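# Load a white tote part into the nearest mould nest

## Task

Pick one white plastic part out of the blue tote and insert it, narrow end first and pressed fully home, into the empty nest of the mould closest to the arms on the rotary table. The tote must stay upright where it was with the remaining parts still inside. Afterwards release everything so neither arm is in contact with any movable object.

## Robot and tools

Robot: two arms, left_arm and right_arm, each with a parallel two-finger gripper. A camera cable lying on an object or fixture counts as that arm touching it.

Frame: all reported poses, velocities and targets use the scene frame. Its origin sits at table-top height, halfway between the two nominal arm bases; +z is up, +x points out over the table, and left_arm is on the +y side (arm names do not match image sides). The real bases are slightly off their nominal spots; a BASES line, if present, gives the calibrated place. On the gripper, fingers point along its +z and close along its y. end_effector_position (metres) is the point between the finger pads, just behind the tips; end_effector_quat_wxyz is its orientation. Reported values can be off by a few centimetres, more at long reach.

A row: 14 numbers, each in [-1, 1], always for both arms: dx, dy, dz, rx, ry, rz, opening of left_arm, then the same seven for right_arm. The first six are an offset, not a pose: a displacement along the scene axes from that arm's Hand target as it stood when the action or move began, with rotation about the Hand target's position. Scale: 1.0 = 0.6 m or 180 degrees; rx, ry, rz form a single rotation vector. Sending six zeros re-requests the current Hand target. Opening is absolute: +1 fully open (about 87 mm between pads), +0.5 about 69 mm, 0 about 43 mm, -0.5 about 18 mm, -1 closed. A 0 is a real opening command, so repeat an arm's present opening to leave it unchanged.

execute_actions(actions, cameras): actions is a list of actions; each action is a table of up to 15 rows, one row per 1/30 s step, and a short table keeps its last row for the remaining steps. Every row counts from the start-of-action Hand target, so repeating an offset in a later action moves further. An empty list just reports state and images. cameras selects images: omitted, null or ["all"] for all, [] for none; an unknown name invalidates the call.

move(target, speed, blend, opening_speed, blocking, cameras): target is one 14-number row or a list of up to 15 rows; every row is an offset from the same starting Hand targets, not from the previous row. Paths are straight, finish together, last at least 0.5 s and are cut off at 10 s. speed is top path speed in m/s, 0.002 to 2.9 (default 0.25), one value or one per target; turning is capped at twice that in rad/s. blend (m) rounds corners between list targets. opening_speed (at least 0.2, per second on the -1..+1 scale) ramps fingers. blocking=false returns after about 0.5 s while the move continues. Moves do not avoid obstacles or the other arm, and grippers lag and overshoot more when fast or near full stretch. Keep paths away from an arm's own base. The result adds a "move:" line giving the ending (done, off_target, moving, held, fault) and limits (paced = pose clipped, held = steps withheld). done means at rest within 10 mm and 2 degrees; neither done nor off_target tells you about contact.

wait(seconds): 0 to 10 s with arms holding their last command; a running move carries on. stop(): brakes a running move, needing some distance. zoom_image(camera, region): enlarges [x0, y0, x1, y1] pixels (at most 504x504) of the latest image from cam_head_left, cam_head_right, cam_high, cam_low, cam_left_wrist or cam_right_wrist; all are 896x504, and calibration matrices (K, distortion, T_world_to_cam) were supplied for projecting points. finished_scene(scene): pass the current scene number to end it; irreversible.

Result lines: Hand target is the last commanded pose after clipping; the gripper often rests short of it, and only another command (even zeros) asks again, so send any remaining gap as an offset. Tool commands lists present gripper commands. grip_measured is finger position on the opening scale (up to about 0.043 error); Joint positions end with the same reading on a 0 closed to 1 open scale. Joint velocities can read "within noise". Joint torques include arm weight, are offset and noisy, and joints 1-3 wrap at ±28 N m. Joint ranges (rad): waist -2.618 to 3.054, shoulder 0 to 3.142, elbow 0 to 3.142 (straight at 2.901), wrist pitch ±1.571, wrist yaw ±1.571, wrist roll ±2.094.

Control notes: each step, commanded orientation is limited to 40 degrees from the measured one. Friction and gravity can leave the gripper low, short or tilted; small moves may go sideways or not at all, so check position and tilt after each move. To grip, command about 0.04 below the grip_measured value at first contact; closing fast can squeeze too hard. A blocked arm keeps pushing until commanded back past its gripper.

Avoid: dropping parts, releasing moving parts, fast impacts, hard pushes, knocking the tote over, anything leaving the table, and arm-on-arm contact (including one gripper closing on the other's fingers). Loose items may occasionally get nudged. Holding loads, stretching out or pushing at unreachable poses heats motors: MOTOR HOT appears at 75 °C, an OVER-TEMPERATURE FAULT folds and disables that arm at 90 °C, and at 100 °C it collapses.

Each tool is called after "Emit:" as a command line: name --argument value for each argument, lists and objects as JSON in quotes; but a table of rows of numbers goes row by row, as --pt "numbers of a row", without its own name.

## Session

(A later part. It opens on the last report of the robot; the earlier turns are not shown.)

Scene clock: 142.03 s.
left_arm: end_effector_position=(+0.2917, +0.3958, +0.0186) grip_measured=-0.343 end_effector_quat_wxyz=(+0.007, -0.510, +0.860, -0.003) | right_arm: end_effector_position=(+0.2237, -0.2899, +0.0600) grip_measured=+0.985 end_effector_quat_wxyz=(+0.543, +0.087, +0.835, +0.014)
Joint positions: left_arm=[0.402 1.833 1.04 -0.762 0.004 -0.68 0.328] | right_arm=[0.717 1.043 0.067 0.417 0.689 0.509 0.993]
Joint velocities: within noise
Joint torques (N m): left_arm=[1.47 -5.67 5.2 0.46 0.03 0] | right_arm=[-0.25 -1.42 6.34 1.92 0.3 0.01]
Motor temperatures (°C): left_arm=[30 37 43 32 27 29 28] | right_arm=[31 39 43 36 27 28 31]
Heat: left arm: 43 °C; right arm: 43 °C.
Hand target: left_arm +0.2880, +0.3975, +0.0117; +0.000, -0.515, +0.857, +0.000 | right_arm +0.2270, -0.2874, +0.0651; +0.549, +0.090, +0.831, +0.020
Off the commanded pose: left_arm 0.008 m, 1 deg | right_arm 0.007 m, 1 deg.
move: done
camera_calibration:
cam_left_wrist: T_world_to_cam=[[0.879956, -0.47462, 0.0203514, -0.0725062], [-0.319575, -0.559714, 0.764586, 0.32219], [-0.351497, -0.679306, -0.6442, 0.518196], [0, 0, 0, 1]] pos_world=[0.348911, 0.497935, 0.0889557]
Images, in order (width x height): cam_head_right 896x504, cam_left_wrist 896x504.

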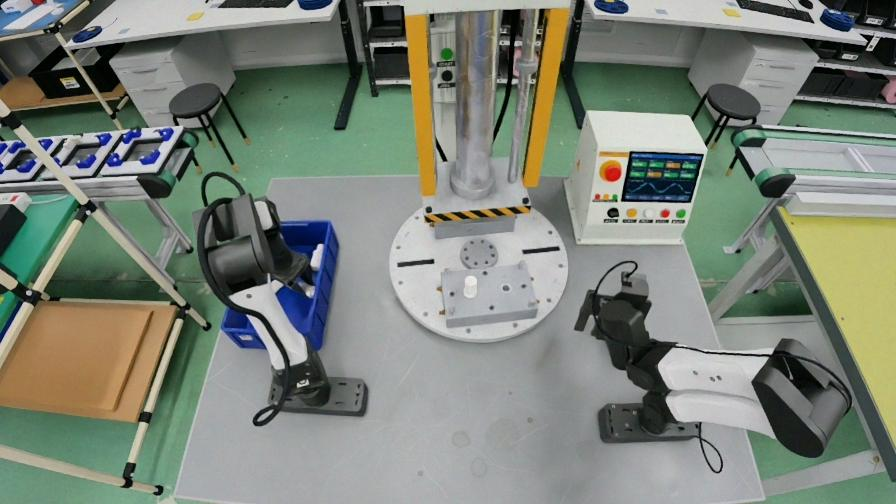

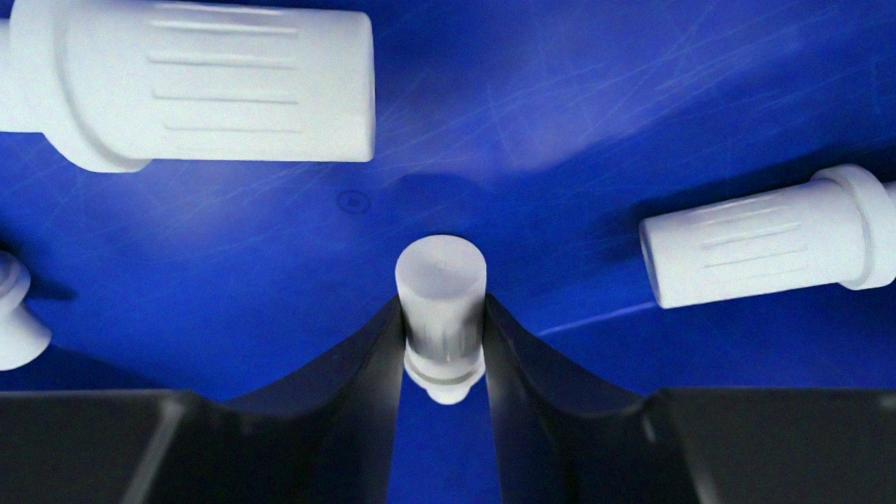

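Emit:
move --target '[0,0,0.42,0,0,0,-0.5, 0,0,0,0,0,0,1]' --cameras '["cam_left_wrist","cam_head_right","cam_low"]' --speed 0.15

Scene clock: 161.73 s.
left_arm: end_effector_position=(+0.2896, +0.3983, +0.2545) grip_measured=-0.343 end_effector_quat_wxyz=(+0.074, -0.514, +0.855, -0.014) | right_arm: end_effector_position=(+0.2237, -0.2899, +0.0600) grip_measured=+0.985 end_effector_quat_wxyz=(+0.543, +0.087, +0.835, +0.014)
Joint positions: left_arm=[0.416 1.627 1.779 -1.572 0.007 -0.68 0.328] | right_arm=[0.717 1.043 0.067 0.417 0.689 0.509 0.993]
Joint velocities: within noise
Joint torques (N m): left_arm=[1.29 -6.97 8.58 0.47 0.22 0.05] | right_arm=[-0.31 -1.52 6.32 1.92 0.28 -0.01]
Motor temperatures (°C): left_arm=[30 38 43 31 27 29 29] | right_arm=[31 39 43 36 27 28 31]
Heat: left arm: 43 °C; right arm: 43 °C.
Hand target: left_arm +0.2880, +0.3975, +0.2637; +0.000, -0.515, +0.857, -0.001 | right_arm +0.2270, -0.2874, +0.0651; +0.549, +0.090, +0.831, +0.020
Off the commanded pose: left_arm 0.009 m, 9 deg | right_arm 0.007 m, 1 deg.
joint sent to its limit (left arm) — joint 4 (wrist pitch), lower limit. The joint targets are off in orientation, not in position.
move: off_target (left_arm)
camera_calibration:
cam_left_wrist: T_world_to_cam=[[0.878185, -0.466188, 0.107047, -0.0991944], [-0.402824, -0.600141, 0.69106, 0.201537], [-0.257921, -0.65, -0.714827, 0.650374], [0, 0, 0, 1]] pos_world=[0.33604, 0.49745, 0.336249]
Images, in order (width x height): cam_head_right 896x504, cam_low 896x504, cam_left_wrist 896x504.

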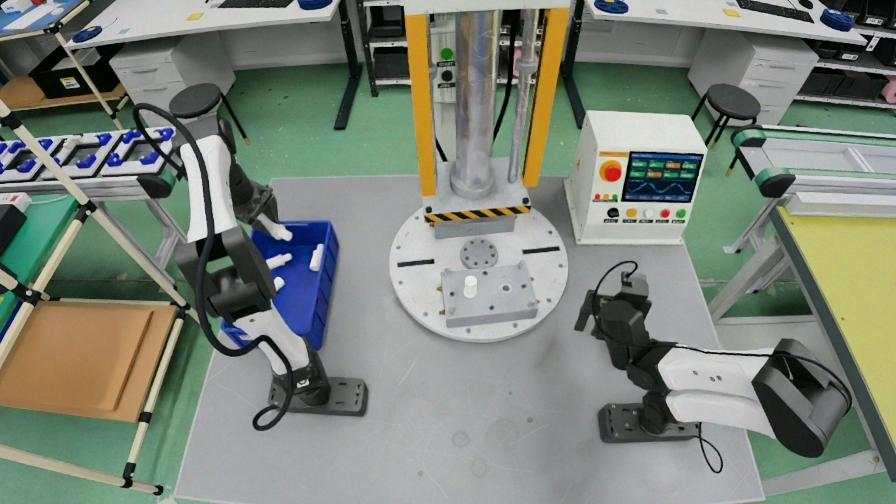

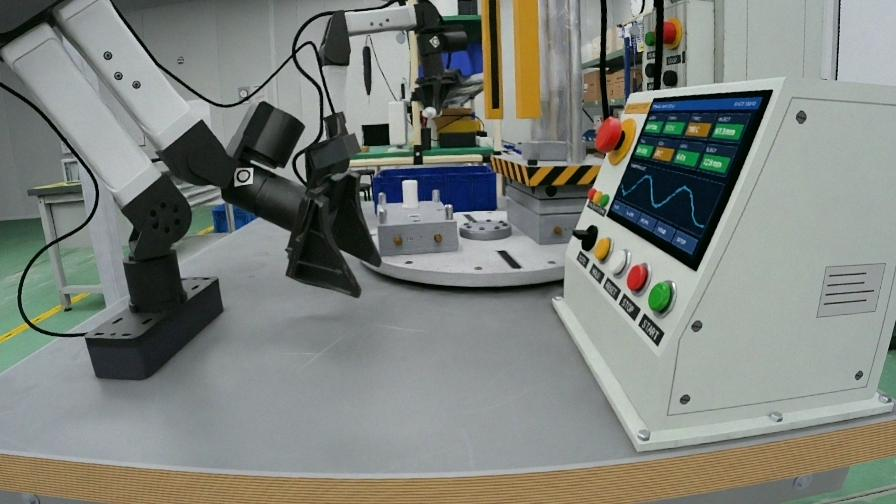

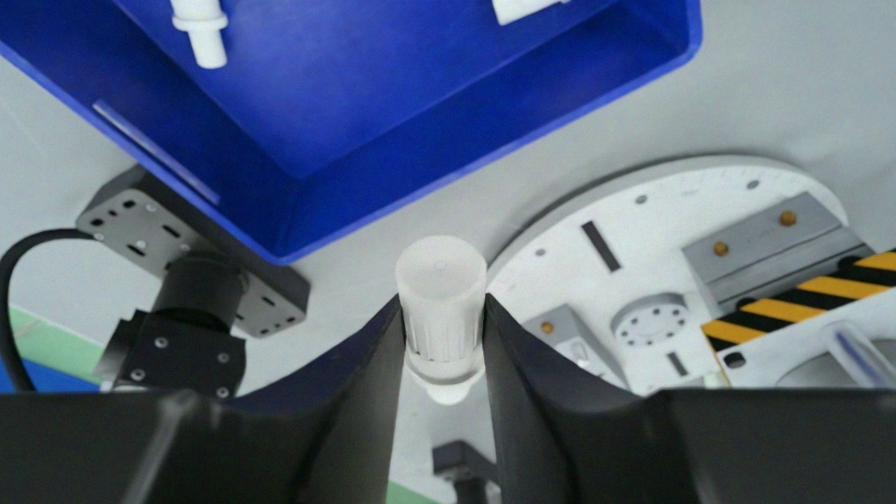

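Emit:
move --target '[0.13,-0.4125,0.03,0.232,-0.474,-0.310,-0.5, 0,0,0,0,0,0,1]' --cameras '["cam_left_wrist","cam_head_right","cam_low","cam_high"]' --speed 0.25

Emit:
zoom_image --camera "cam_low" --region '[350, 20, 600, 270]'

Scene clock: 179.50 s.
left_arm: end_effector_position=(+0.3659, +0.1543, +0.2850) grip_measured=-0.343 end_effector_quat_wxyz=(+0.702, +0.054, +0.707, -0.057) | right_arm: end_effector_position=(+0.2237, -0.2899, +0.0600) grip_measured=+0.985 end_effector_quat_wxyz=(+0.543, +0.087, +0.835, +0.014)
Joint positions: left_arm=[-0.67 1.062 0.629 0.425 -0.526 -0.009 0.329] | right_arm=[0.717 1.043 0.067 0.417 0.689 0.509 0.993]
Joint velocities: within noise
Joint torques (N m): left_arm=[0.29 -2 7.23 2.01 0.21 0.1] | right_arm=[-0.4 -1.52 6.31 1.94 0.29 -0.03]
Motor temperatures (°C): left_arm=[30 38 44 32 27 29 29] | right_arm=[31 39 43 37 27 28 31]
Heat: left arm: 44 °C; right arm: 43 °C.
Hand target: left_arm +0.3660, +0.1500, +0.2818; +0.704, +0.061, +0.705, -0.061 | right_arm +0.2270, -0.2874, +0.0651; +0.549, +0.090, +0.831, +0.020
Off the commanded pose: left_arm 0.005 m, 1 deg | right_arm 0.007 m, 1 deg.
move: done
camera_calibration:
cam_left_wrist: T_world_to_cam=[[-0.163758, -0.986431, 0.0117078, 0.205405], [-0.765834, 0.119637, -0.631811, 0.463507], [0.621838, -0.11243, -0.775034, 0.145563], [0, 0, 0, 1]] pos_world=[0.29809, 0.16353, 0.403261]
Images, in order (width x height): cam_head_right 896x504, cam_high 896x504, cam_low 896x504, cam_left_wrist 896x504.

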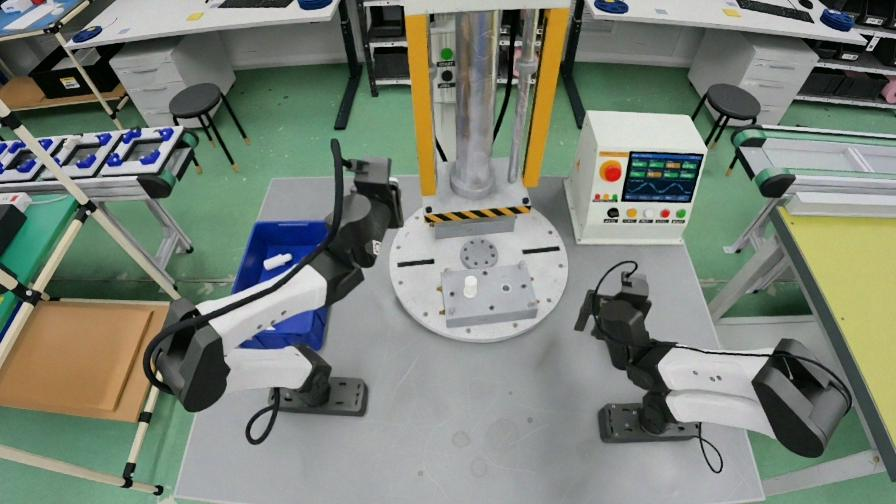

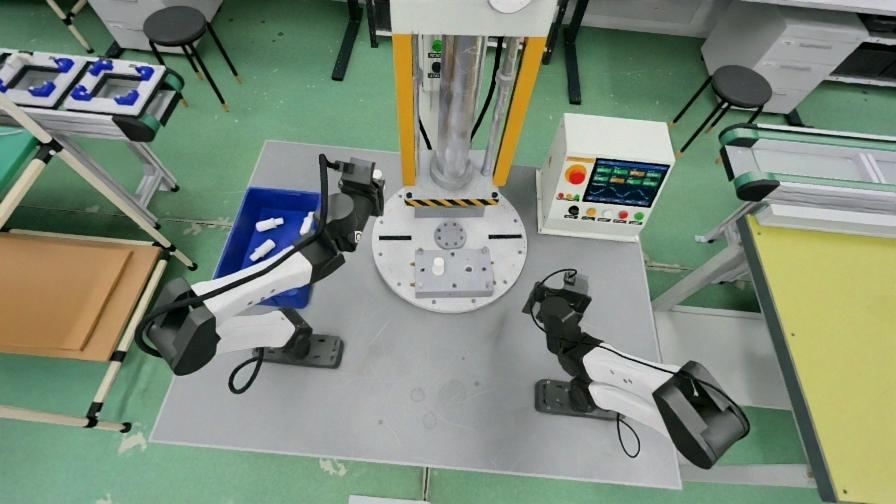

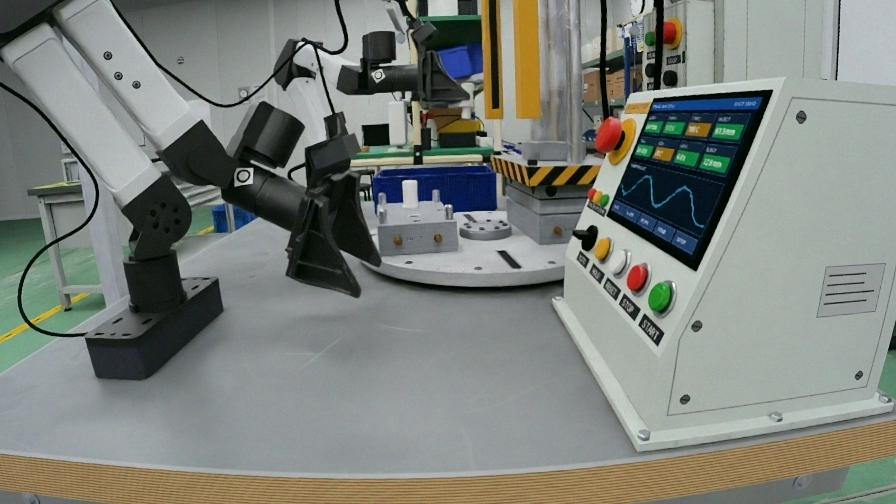

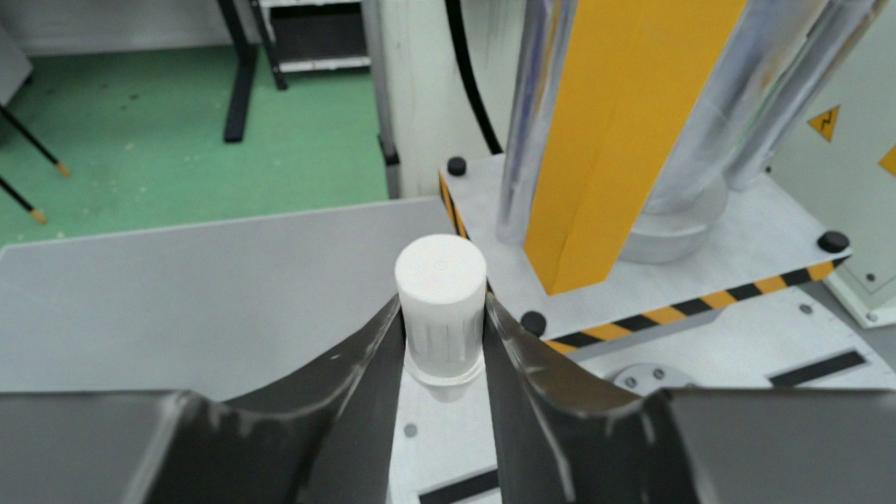

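Scaled by 2.016 from the camera's 896x504 image, which has a finer 1280x720 frame.

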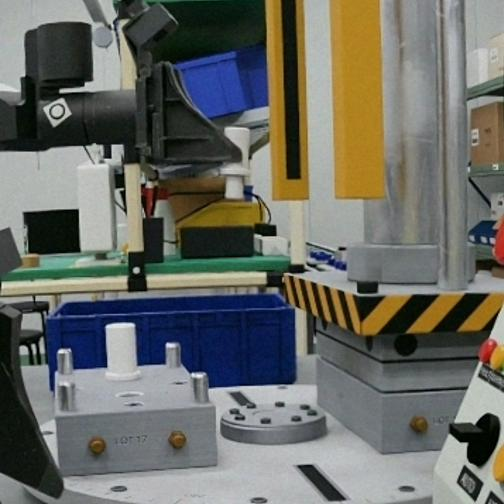

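Emit:
zoom_image --camera "cam_low" --region '[360, 20, 500, 130]'

Scaled by 3.600 from the camera's 896x504 image, which has a finer 1280x720 frame.

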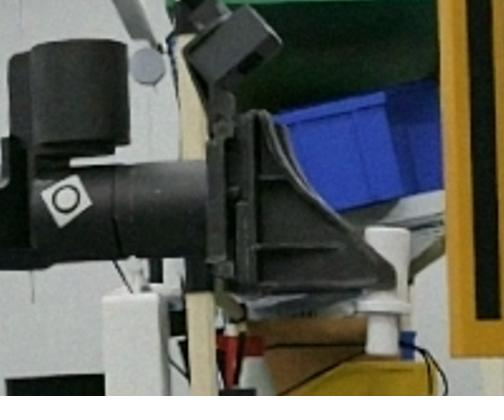

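Emit:
zoom_image --camera "cam_high" --region '[310, 140, 420, 240]'

Emit:
zoom_image --camera "cam_head_right" --region '[330, 140, 430, 240]'

Scaled by 4.582 from the camera's 896x504 image, which has a finer 1280x720 frame.

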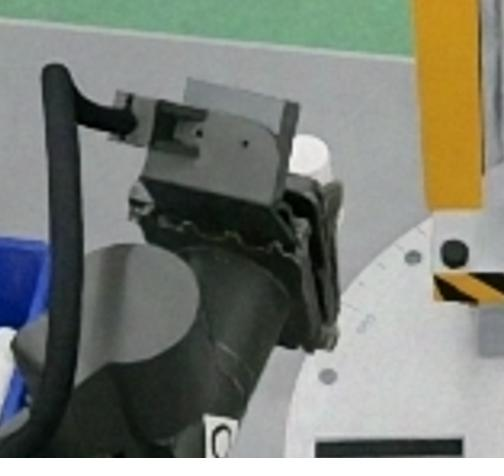

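Scaled by 5.040 from the camera's 896x504 image, which has a finer 1280x720 frame.

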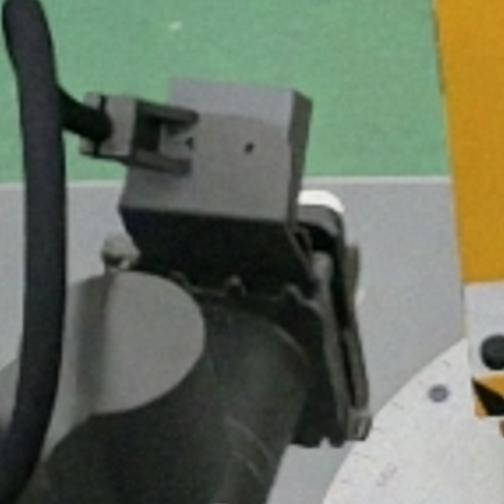

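Emit:
move --target '[-0.277,-0.3,-0.133,-0.0043,-0.0246,0,-0.5, 0,0,0,0,0,0,1]' --speed 0.2

Emit:
zoom_image --camera "cam_low" --region '[340, 80, 540, 270]'

Emit:
zoom_image --camera "cam_left_wrist" --region '[300, 200, 640, 420]'

Scene clock: 238.17 s.
left_arm: end_effector_position=(+0.2011, -0.0245, +0.1951) grip_measured=-0.343 end_effector_quat_wxyz=(+0.722, +0.091, +0.685, -0.040) | right_arm: end_effector_position=(+0.2237, -0.2899, +0.0600) grip_measured=+0.985 end_effector_quat_wxyz=(+0.543, +0.087, +0.835, +0.014)
Joint positions: left_arm=[-1.562 1.786 0.676 1.35 -1.382 0.312 0.329] | right_arm=[0.717 1.043 0.067 0.417 0.689 0.509 0.993]
Joint velocities: within noise
Joint torques (N m): left_arm=[0.35 -5.01 7.6 1.99 0.14 0.01] | right_arm=[-0.35 -1.46 6.46 1.94 0.26 0]
Motor temperatures (°C): left_arm=[29 35 44 36 27 29 29] | right_arm=[31 39 43 37 27 28 31]
Heat: left arm: 44 °C; right arm: 43 °C.
Hand target: left_arm +0.1998, -0.0299, +0.2019; +0.731, +0.059, +0.677, -0.063 | right_arm +0.2270, -0.2874, +0.0651; +0.549, +0.090, +0.831, +0.020
Off the commanded pose: left_arm 0.009 m, 5 deg | right_arm 0.007 m, 1 deg.
move: off_target (left_arm)
camera_calibration:
cam_left_wrist: T_world_to_cam=[[-0.189743, -0.979362, -0.0696186, 0.0243638], [-0.719753, 0.186973, -0.668579, 0.301567], [0.667797, -0.0767502, -0.740376, 0.143127], [0, 0, 0, 1]] pos_world=[0.126097, -0.0215387, 0.309285]

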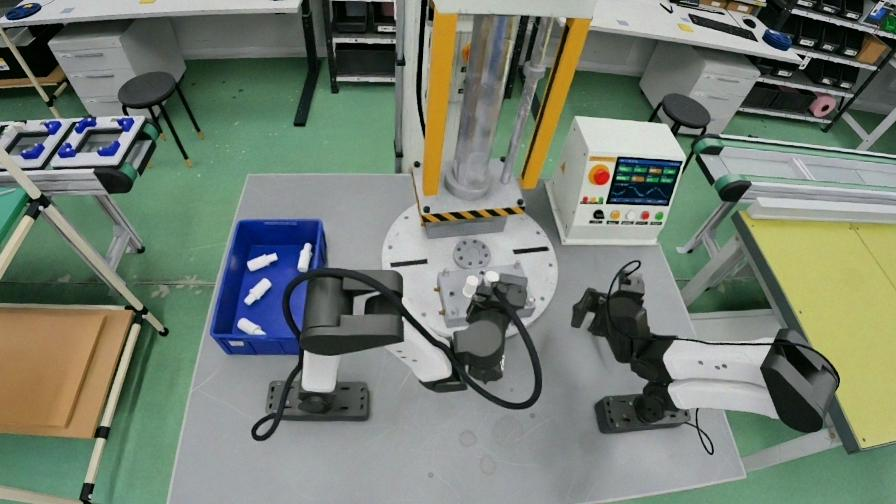

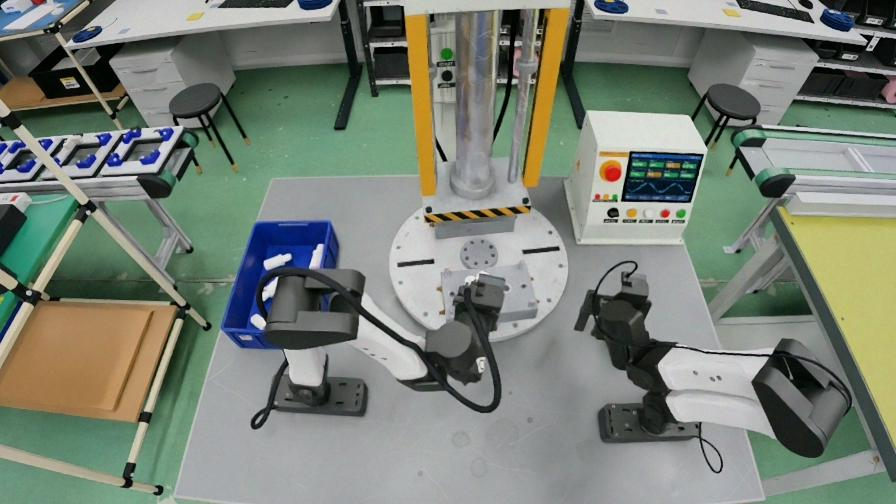

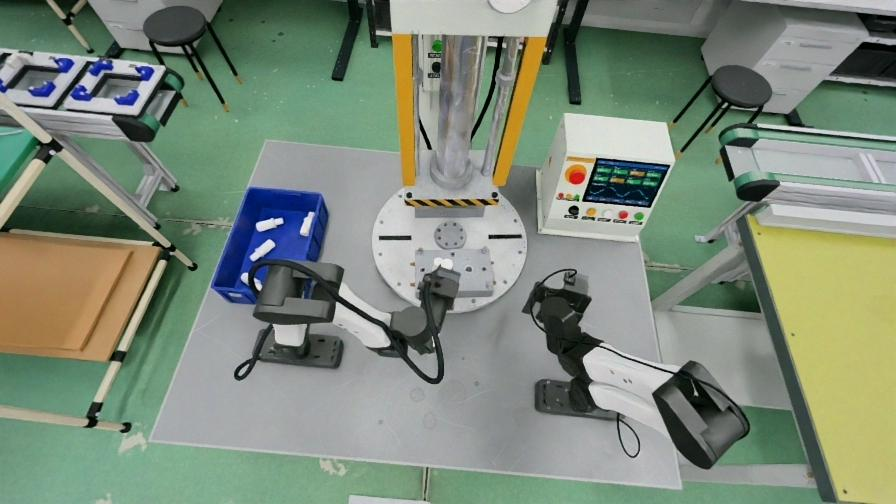

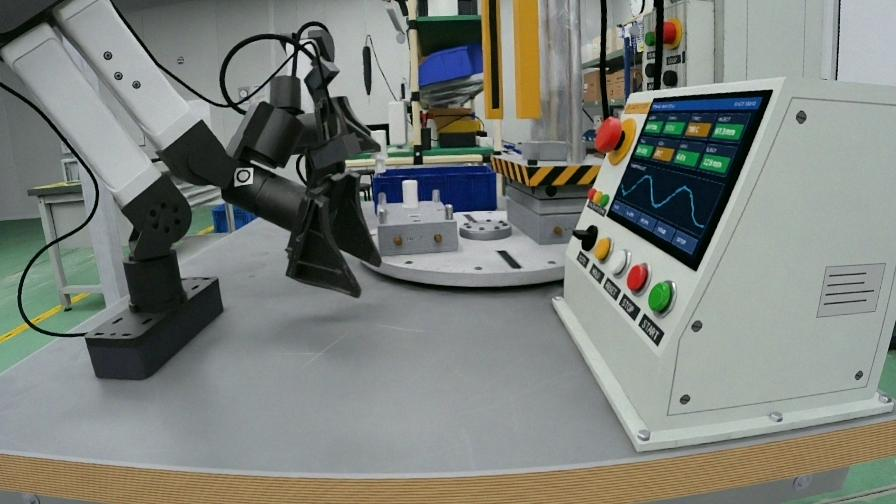

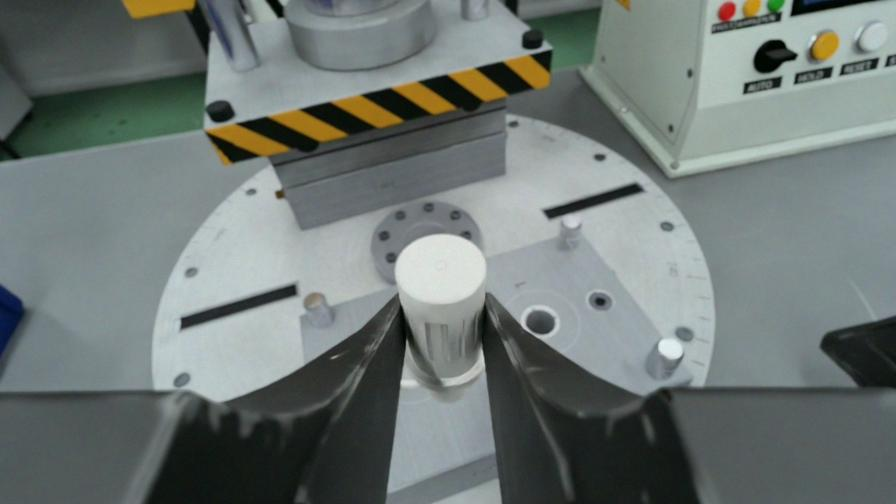

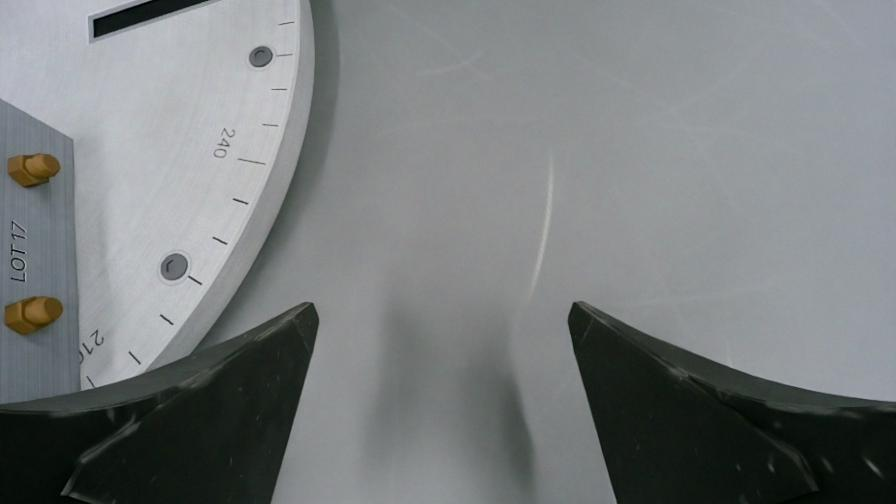

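Scaled by 2.520 from the camera's 896x504 image, which has a finer 1280x720 frame.

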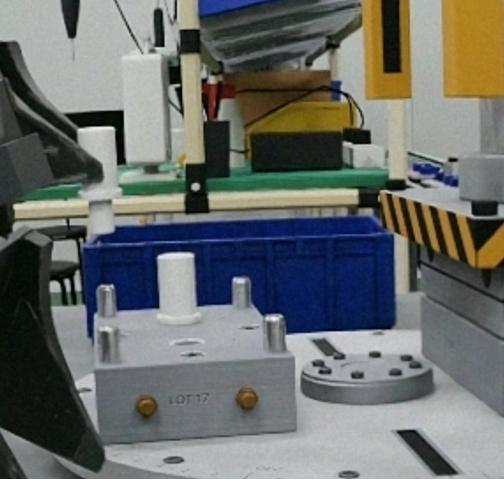

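Scaled by 1.482 from the camera's 896x504 image, which has a finer 1280x720 frame.

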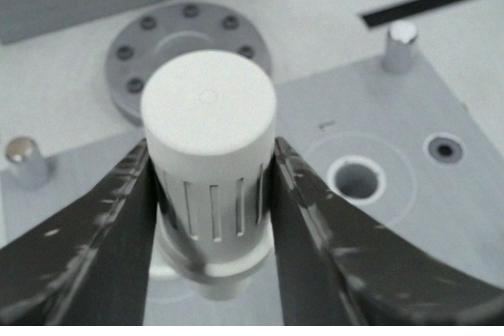

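Emit:
move --target '[0.009,-0.158,0.0,0,0,-0.0833,-0.5, 0,0,0,0,0,0,1]' --speed 0.15

Emit:
zoom_image --camera "cam_left_wrist" --region '[240, 200, 640, 420]'

Scene clock: 262.17 s.
left_arm: end_effector_position=(+0.2028, -0.1166, +0.2018) grip_measured=-0.343 end_effector_quat_wxyz=(+0.717, +0.152, +0.664, -0.148) | right_arm: end_effector_position=(+0.2237, -0.2899, +0.0600) grip_measured=+0.985 end_effector_quat_wxyz=(+0.543, +0.087, +0.835, +0.014)
Joint positions: left_arm=[-1.523 1.907 0.89 1.178 -1.102 0.166 0.329] | right_arm=[0.717 1.043 0.067 0.417 0.689 0.509 0.993]
Joint velocities: within noise
Joint torques (N m): left_arm=[1.32 -6.23 8.88 1.41 0.32 -0.16] | right_arm=[-0.31 -1.44 6.35 1.94 0.29 0.02]
Motor temperatures (°C): left_arm=[29 36 43 36 27 29 30] | right_arm=[31 38 43 38 27 28 31]
Heat: left arm: 43 °C; right arm: 43 °C.
Hand target: left_arm +0.2051, -0.1248, +0.2018; +0.717, +0.147, +0.663, -0.158 | right_arm +0.2270, -0.2874, +0.0651; +0.549, +0.090, +0.831, +0.020
Off the commanded pose: left_arm 0.008 m, 1 deg | right_arm 0.007 m, 1 deg.
move: done
camera_calibration:
cam_left_wrist: T_world_to_cam=[[-0.420483, -0.907168, -0.0155206, -0.0207117], [-0.651202, 0.313663, -0.691051, 0.329841], [0.631767, -0.280468, -0.72264, 0.119847], [0, 0, 0, 1]] pos_world=[0.130369, -0.0886347, 0.314222]

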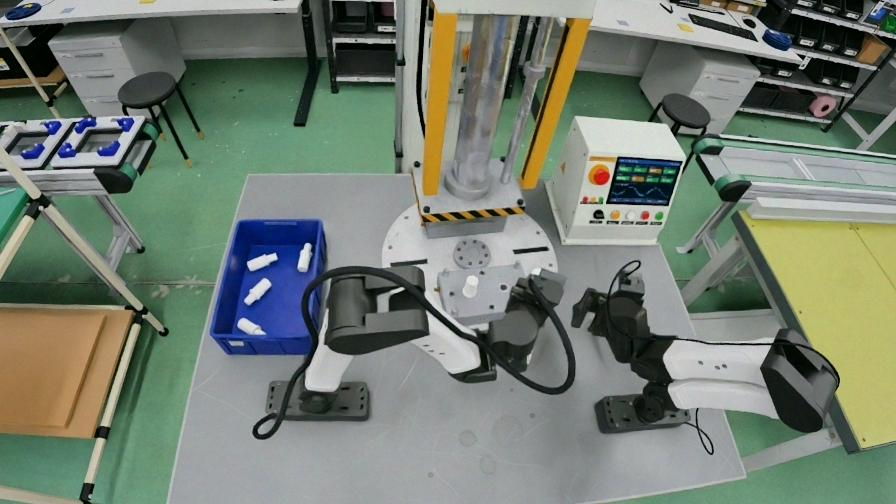

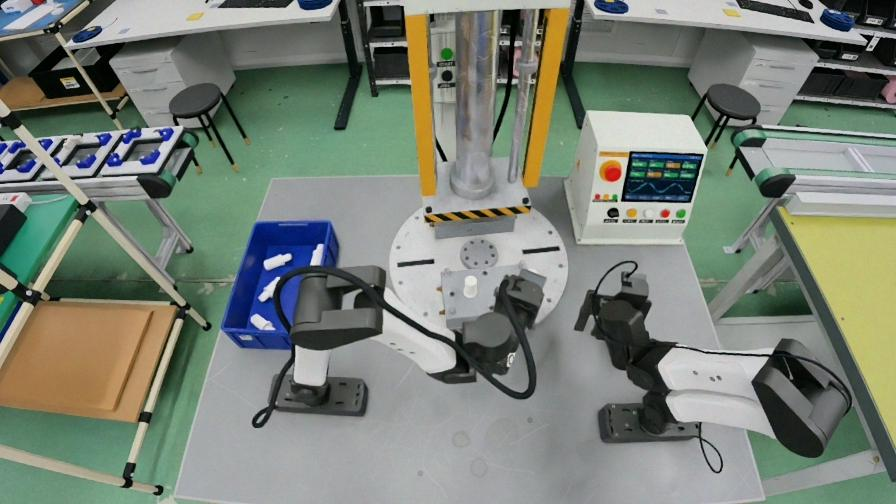

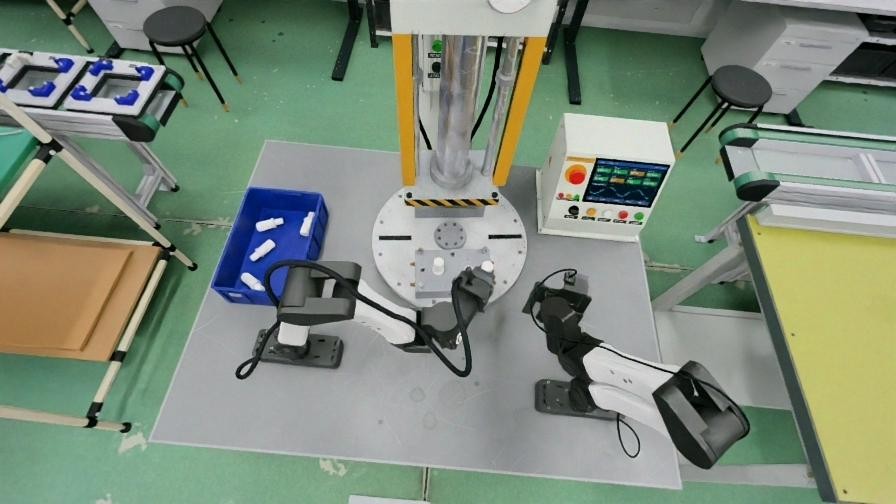

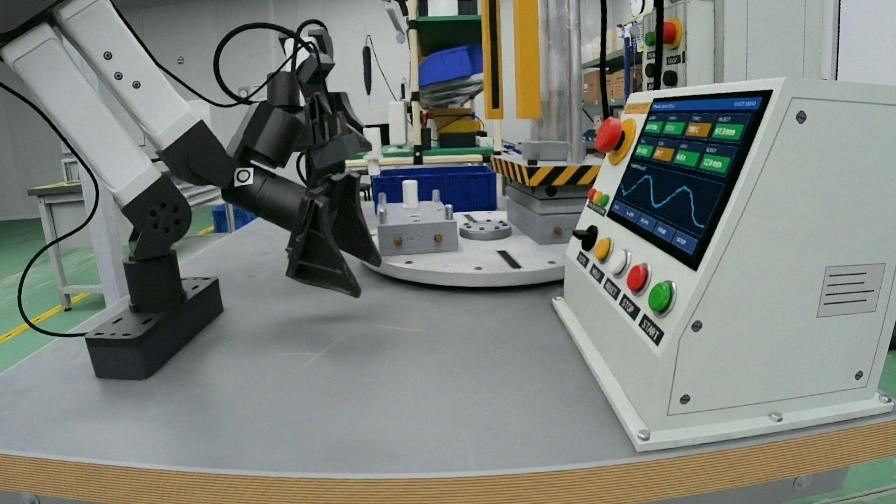

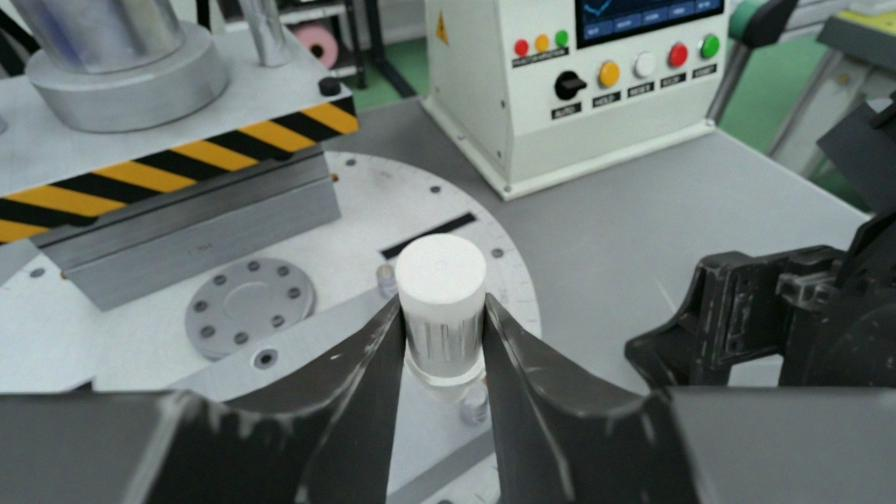

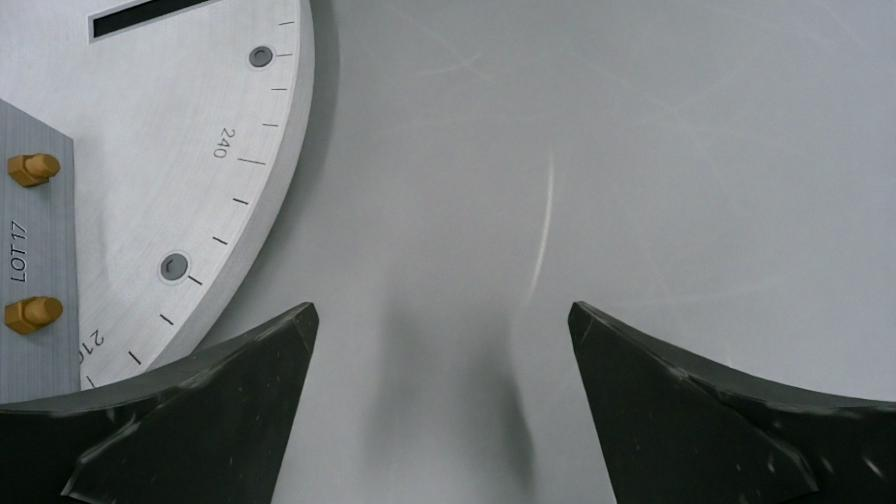

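Scaled by 1.260 from the camera's 896x504 image, which has a finer 1280x720 frame.

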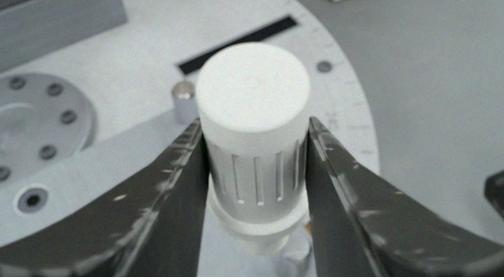

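Emit:
move --pt "0.105 0.05 0.0 0 0 0 -0.5 0 0 0 0 0 0 1" --pt "0.105 0.05 -0.07 0 0 0 -0.5 0 0 0 0 0 0 1" --speed 0.12

Emit:
zoom_image --camera "cam_low" --region '[350, 130, 510, 270]'

Emit:
zoom_image --camera "cam_high" --region '[390, 220, 530, 330]'

Emit:
zoom_image --camera "cam_head_right" --region '[420, 240, 580, 350]'

Emit:
zoom_image --camera "cam_head_left" --region '[420, 240, 580, 350]'

Scene clock: 276.77 s.
left_arm: end_effector_position=(+0.2677, -0.0921, +0.1578) grip_measured=-0.343 end_effector_quat_wxyz=(+0.711, +0.161, +0.671, -0.137) | right_arm: end_effector_position=(+0.2237, -0.2899, +0.0600) grip_measured=+0.985 end_effector_quat_wxyz=(+0.543, +0.087, +0.835, +0.014)
Joint positions: left_arm=[-1.331 1.973 0.792 1.26 -0.917 0.108 0.329] | right_arm=[0.717 1.043 0.067 0.417 0.689 0.509 0.993]
Joint velocities: within noise
Joint torques (N m): left_arm=[1.01 -6.46 5.23 2.22 0.29 -0.12] | right_arm=[-0.31 -1.42 6.27 1.92 0.28 -0.01]
Motor temperatures (°C): left_arm=[29 37 43 36 27 29 30] | right_arm=[31 38 44 38 27 28 31]
Heat: left arm: 43 °C; right arm: 44 °C.
Hand target: left_arm +0.2682, -0.0948, +0.1599; +0.717, +0.147, +0.663, -0.158 | right_arm +0.2270, -0.2874, +0.0651; +0.549, +0.090, +0.831, +0.020
Off the commanded pose: left_arm 0.003 m, 3 deg | right_arm 0.007 m, 1 deg.
move: off_target (left_arm)
camera_calibration:
cam_left_wrist: T_world_to_cam=[[-0.417746, -0.907722, -0.0390925, 0.0310408], [-0.661119, 0.333207, -0.672231, 0.335506], [0.623225, -0.254977, -0.739308, 0.0612056], [0, 0, 0, 1]] pos_world=[0.196632, -0.0680103, 0.272001]

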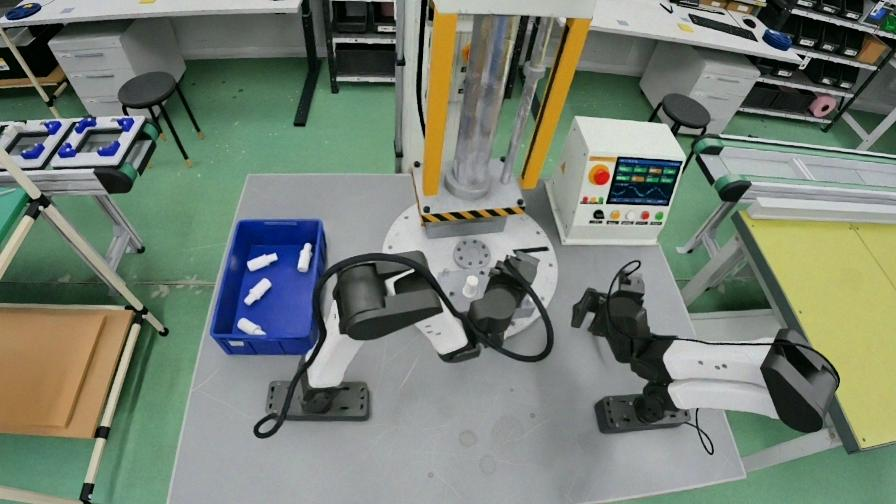

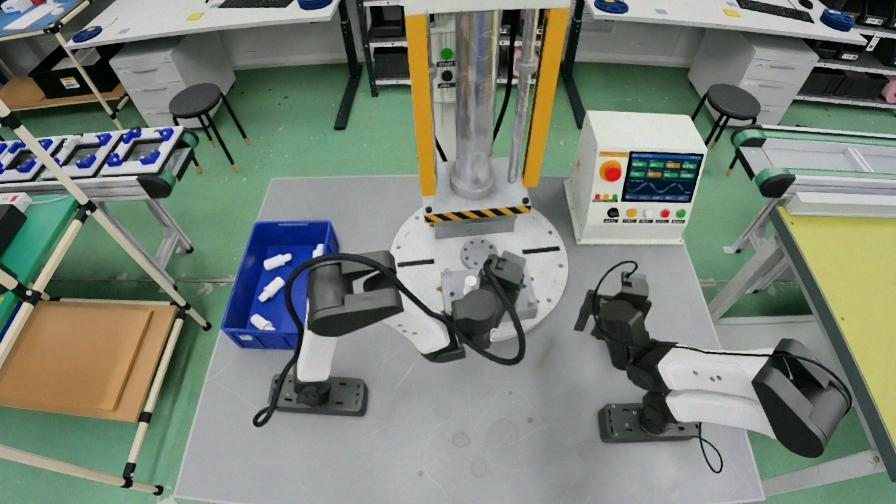

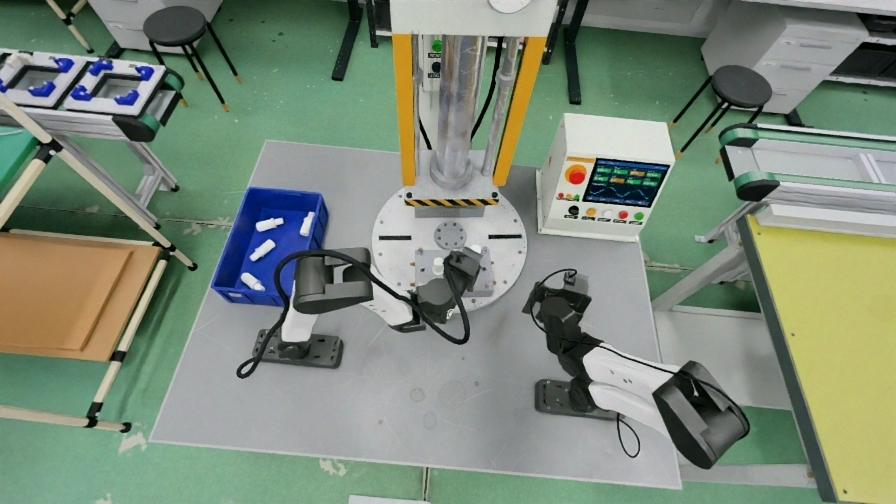

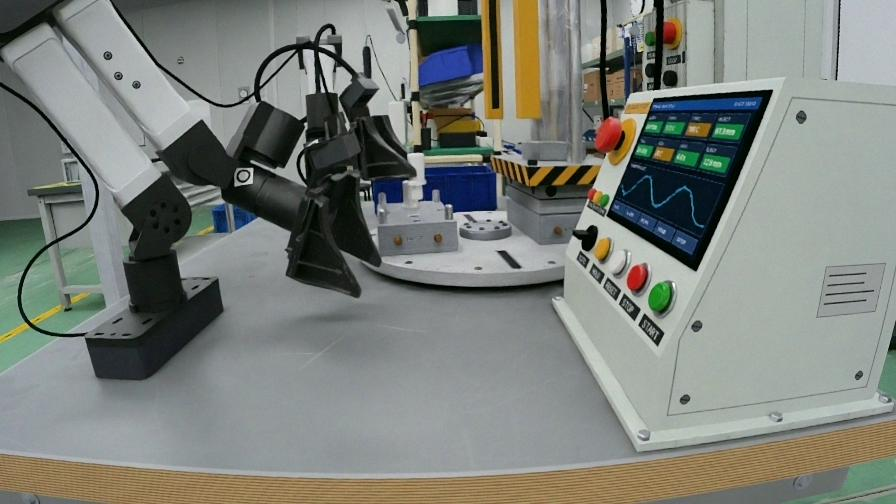

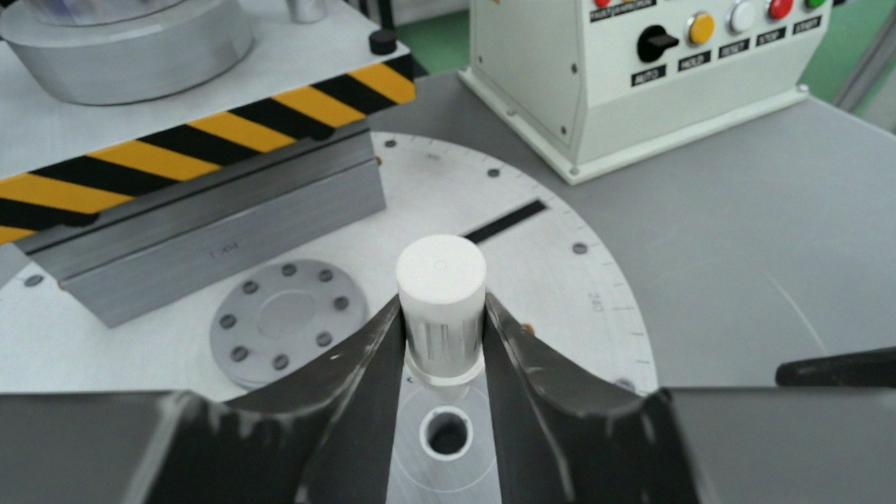

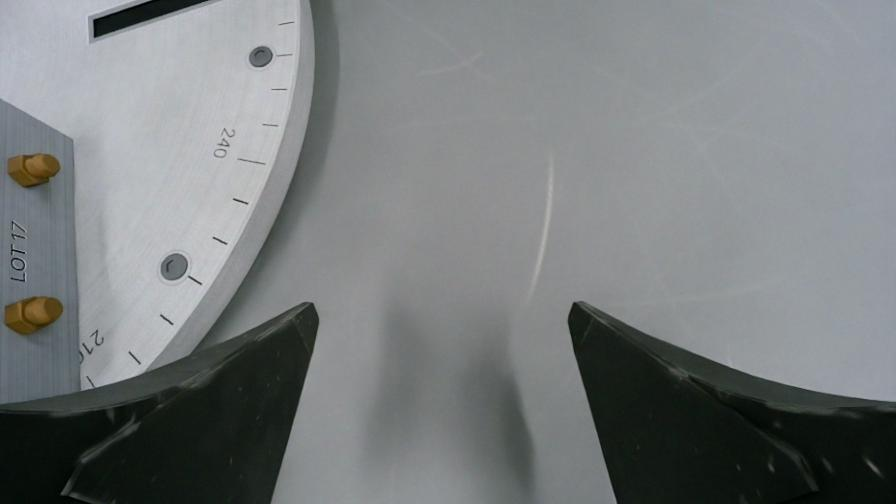

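Scaled by 3.150 from the camera's 896x504 image, which has a finer 1280x720 frame.

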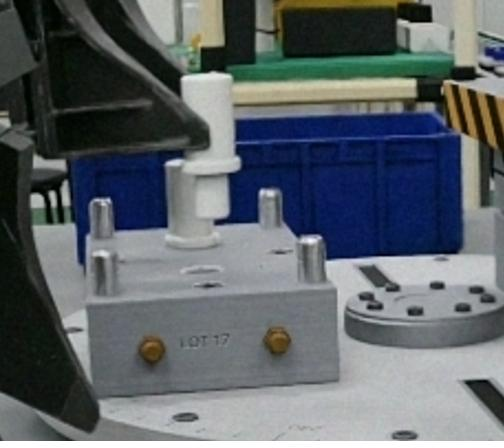

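Scaled by 3.600 from the camera's 896x504 image, which has a finer 1280x720 frame.

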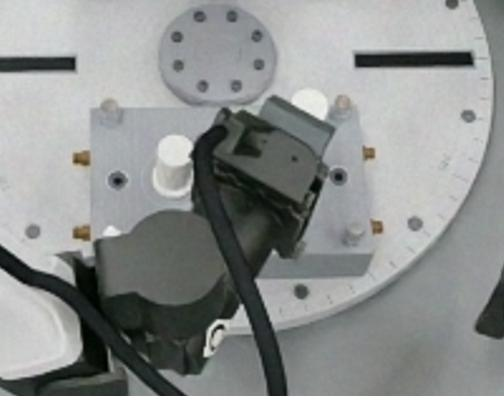

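Scaled by 3.150 from the camera's 896x504 image, which has a finer 1280x720 frame.

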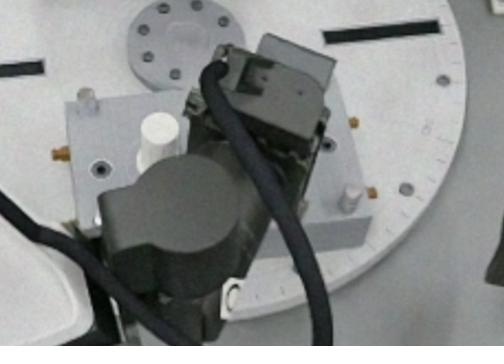

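Scaled by 3.150 from the camera's 896x504 image, which has a finer 1280x720 frame.

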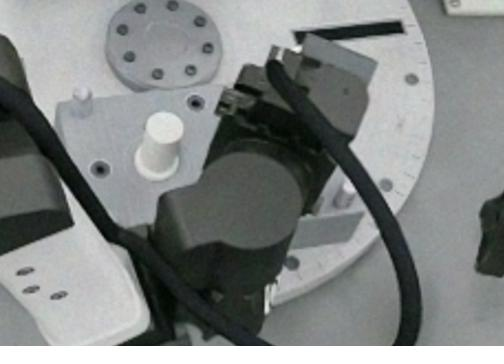

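Emit:
zoom_image --camera "cam_left_wrist" --region '[360, 340, 530, 504]'

Emit:
zoom_image --camera "cam_low" --region '[390, 145, 450, 225]'

Scaled by 2.965 from the camera's 896x504 image, which has a finer 1280x720 frame.

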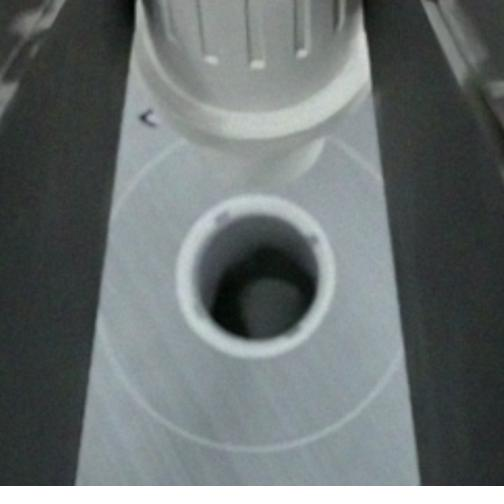

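Scaled by 6.300 from the camera's 896x504 image, which has a finer 1280x720 frame.

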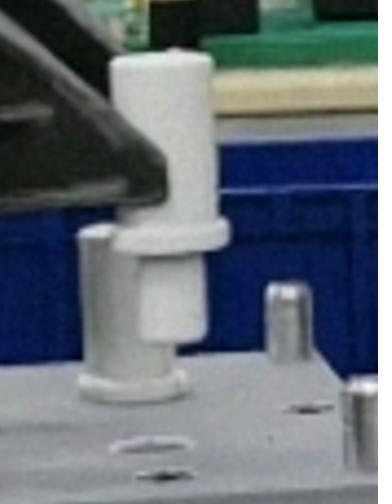

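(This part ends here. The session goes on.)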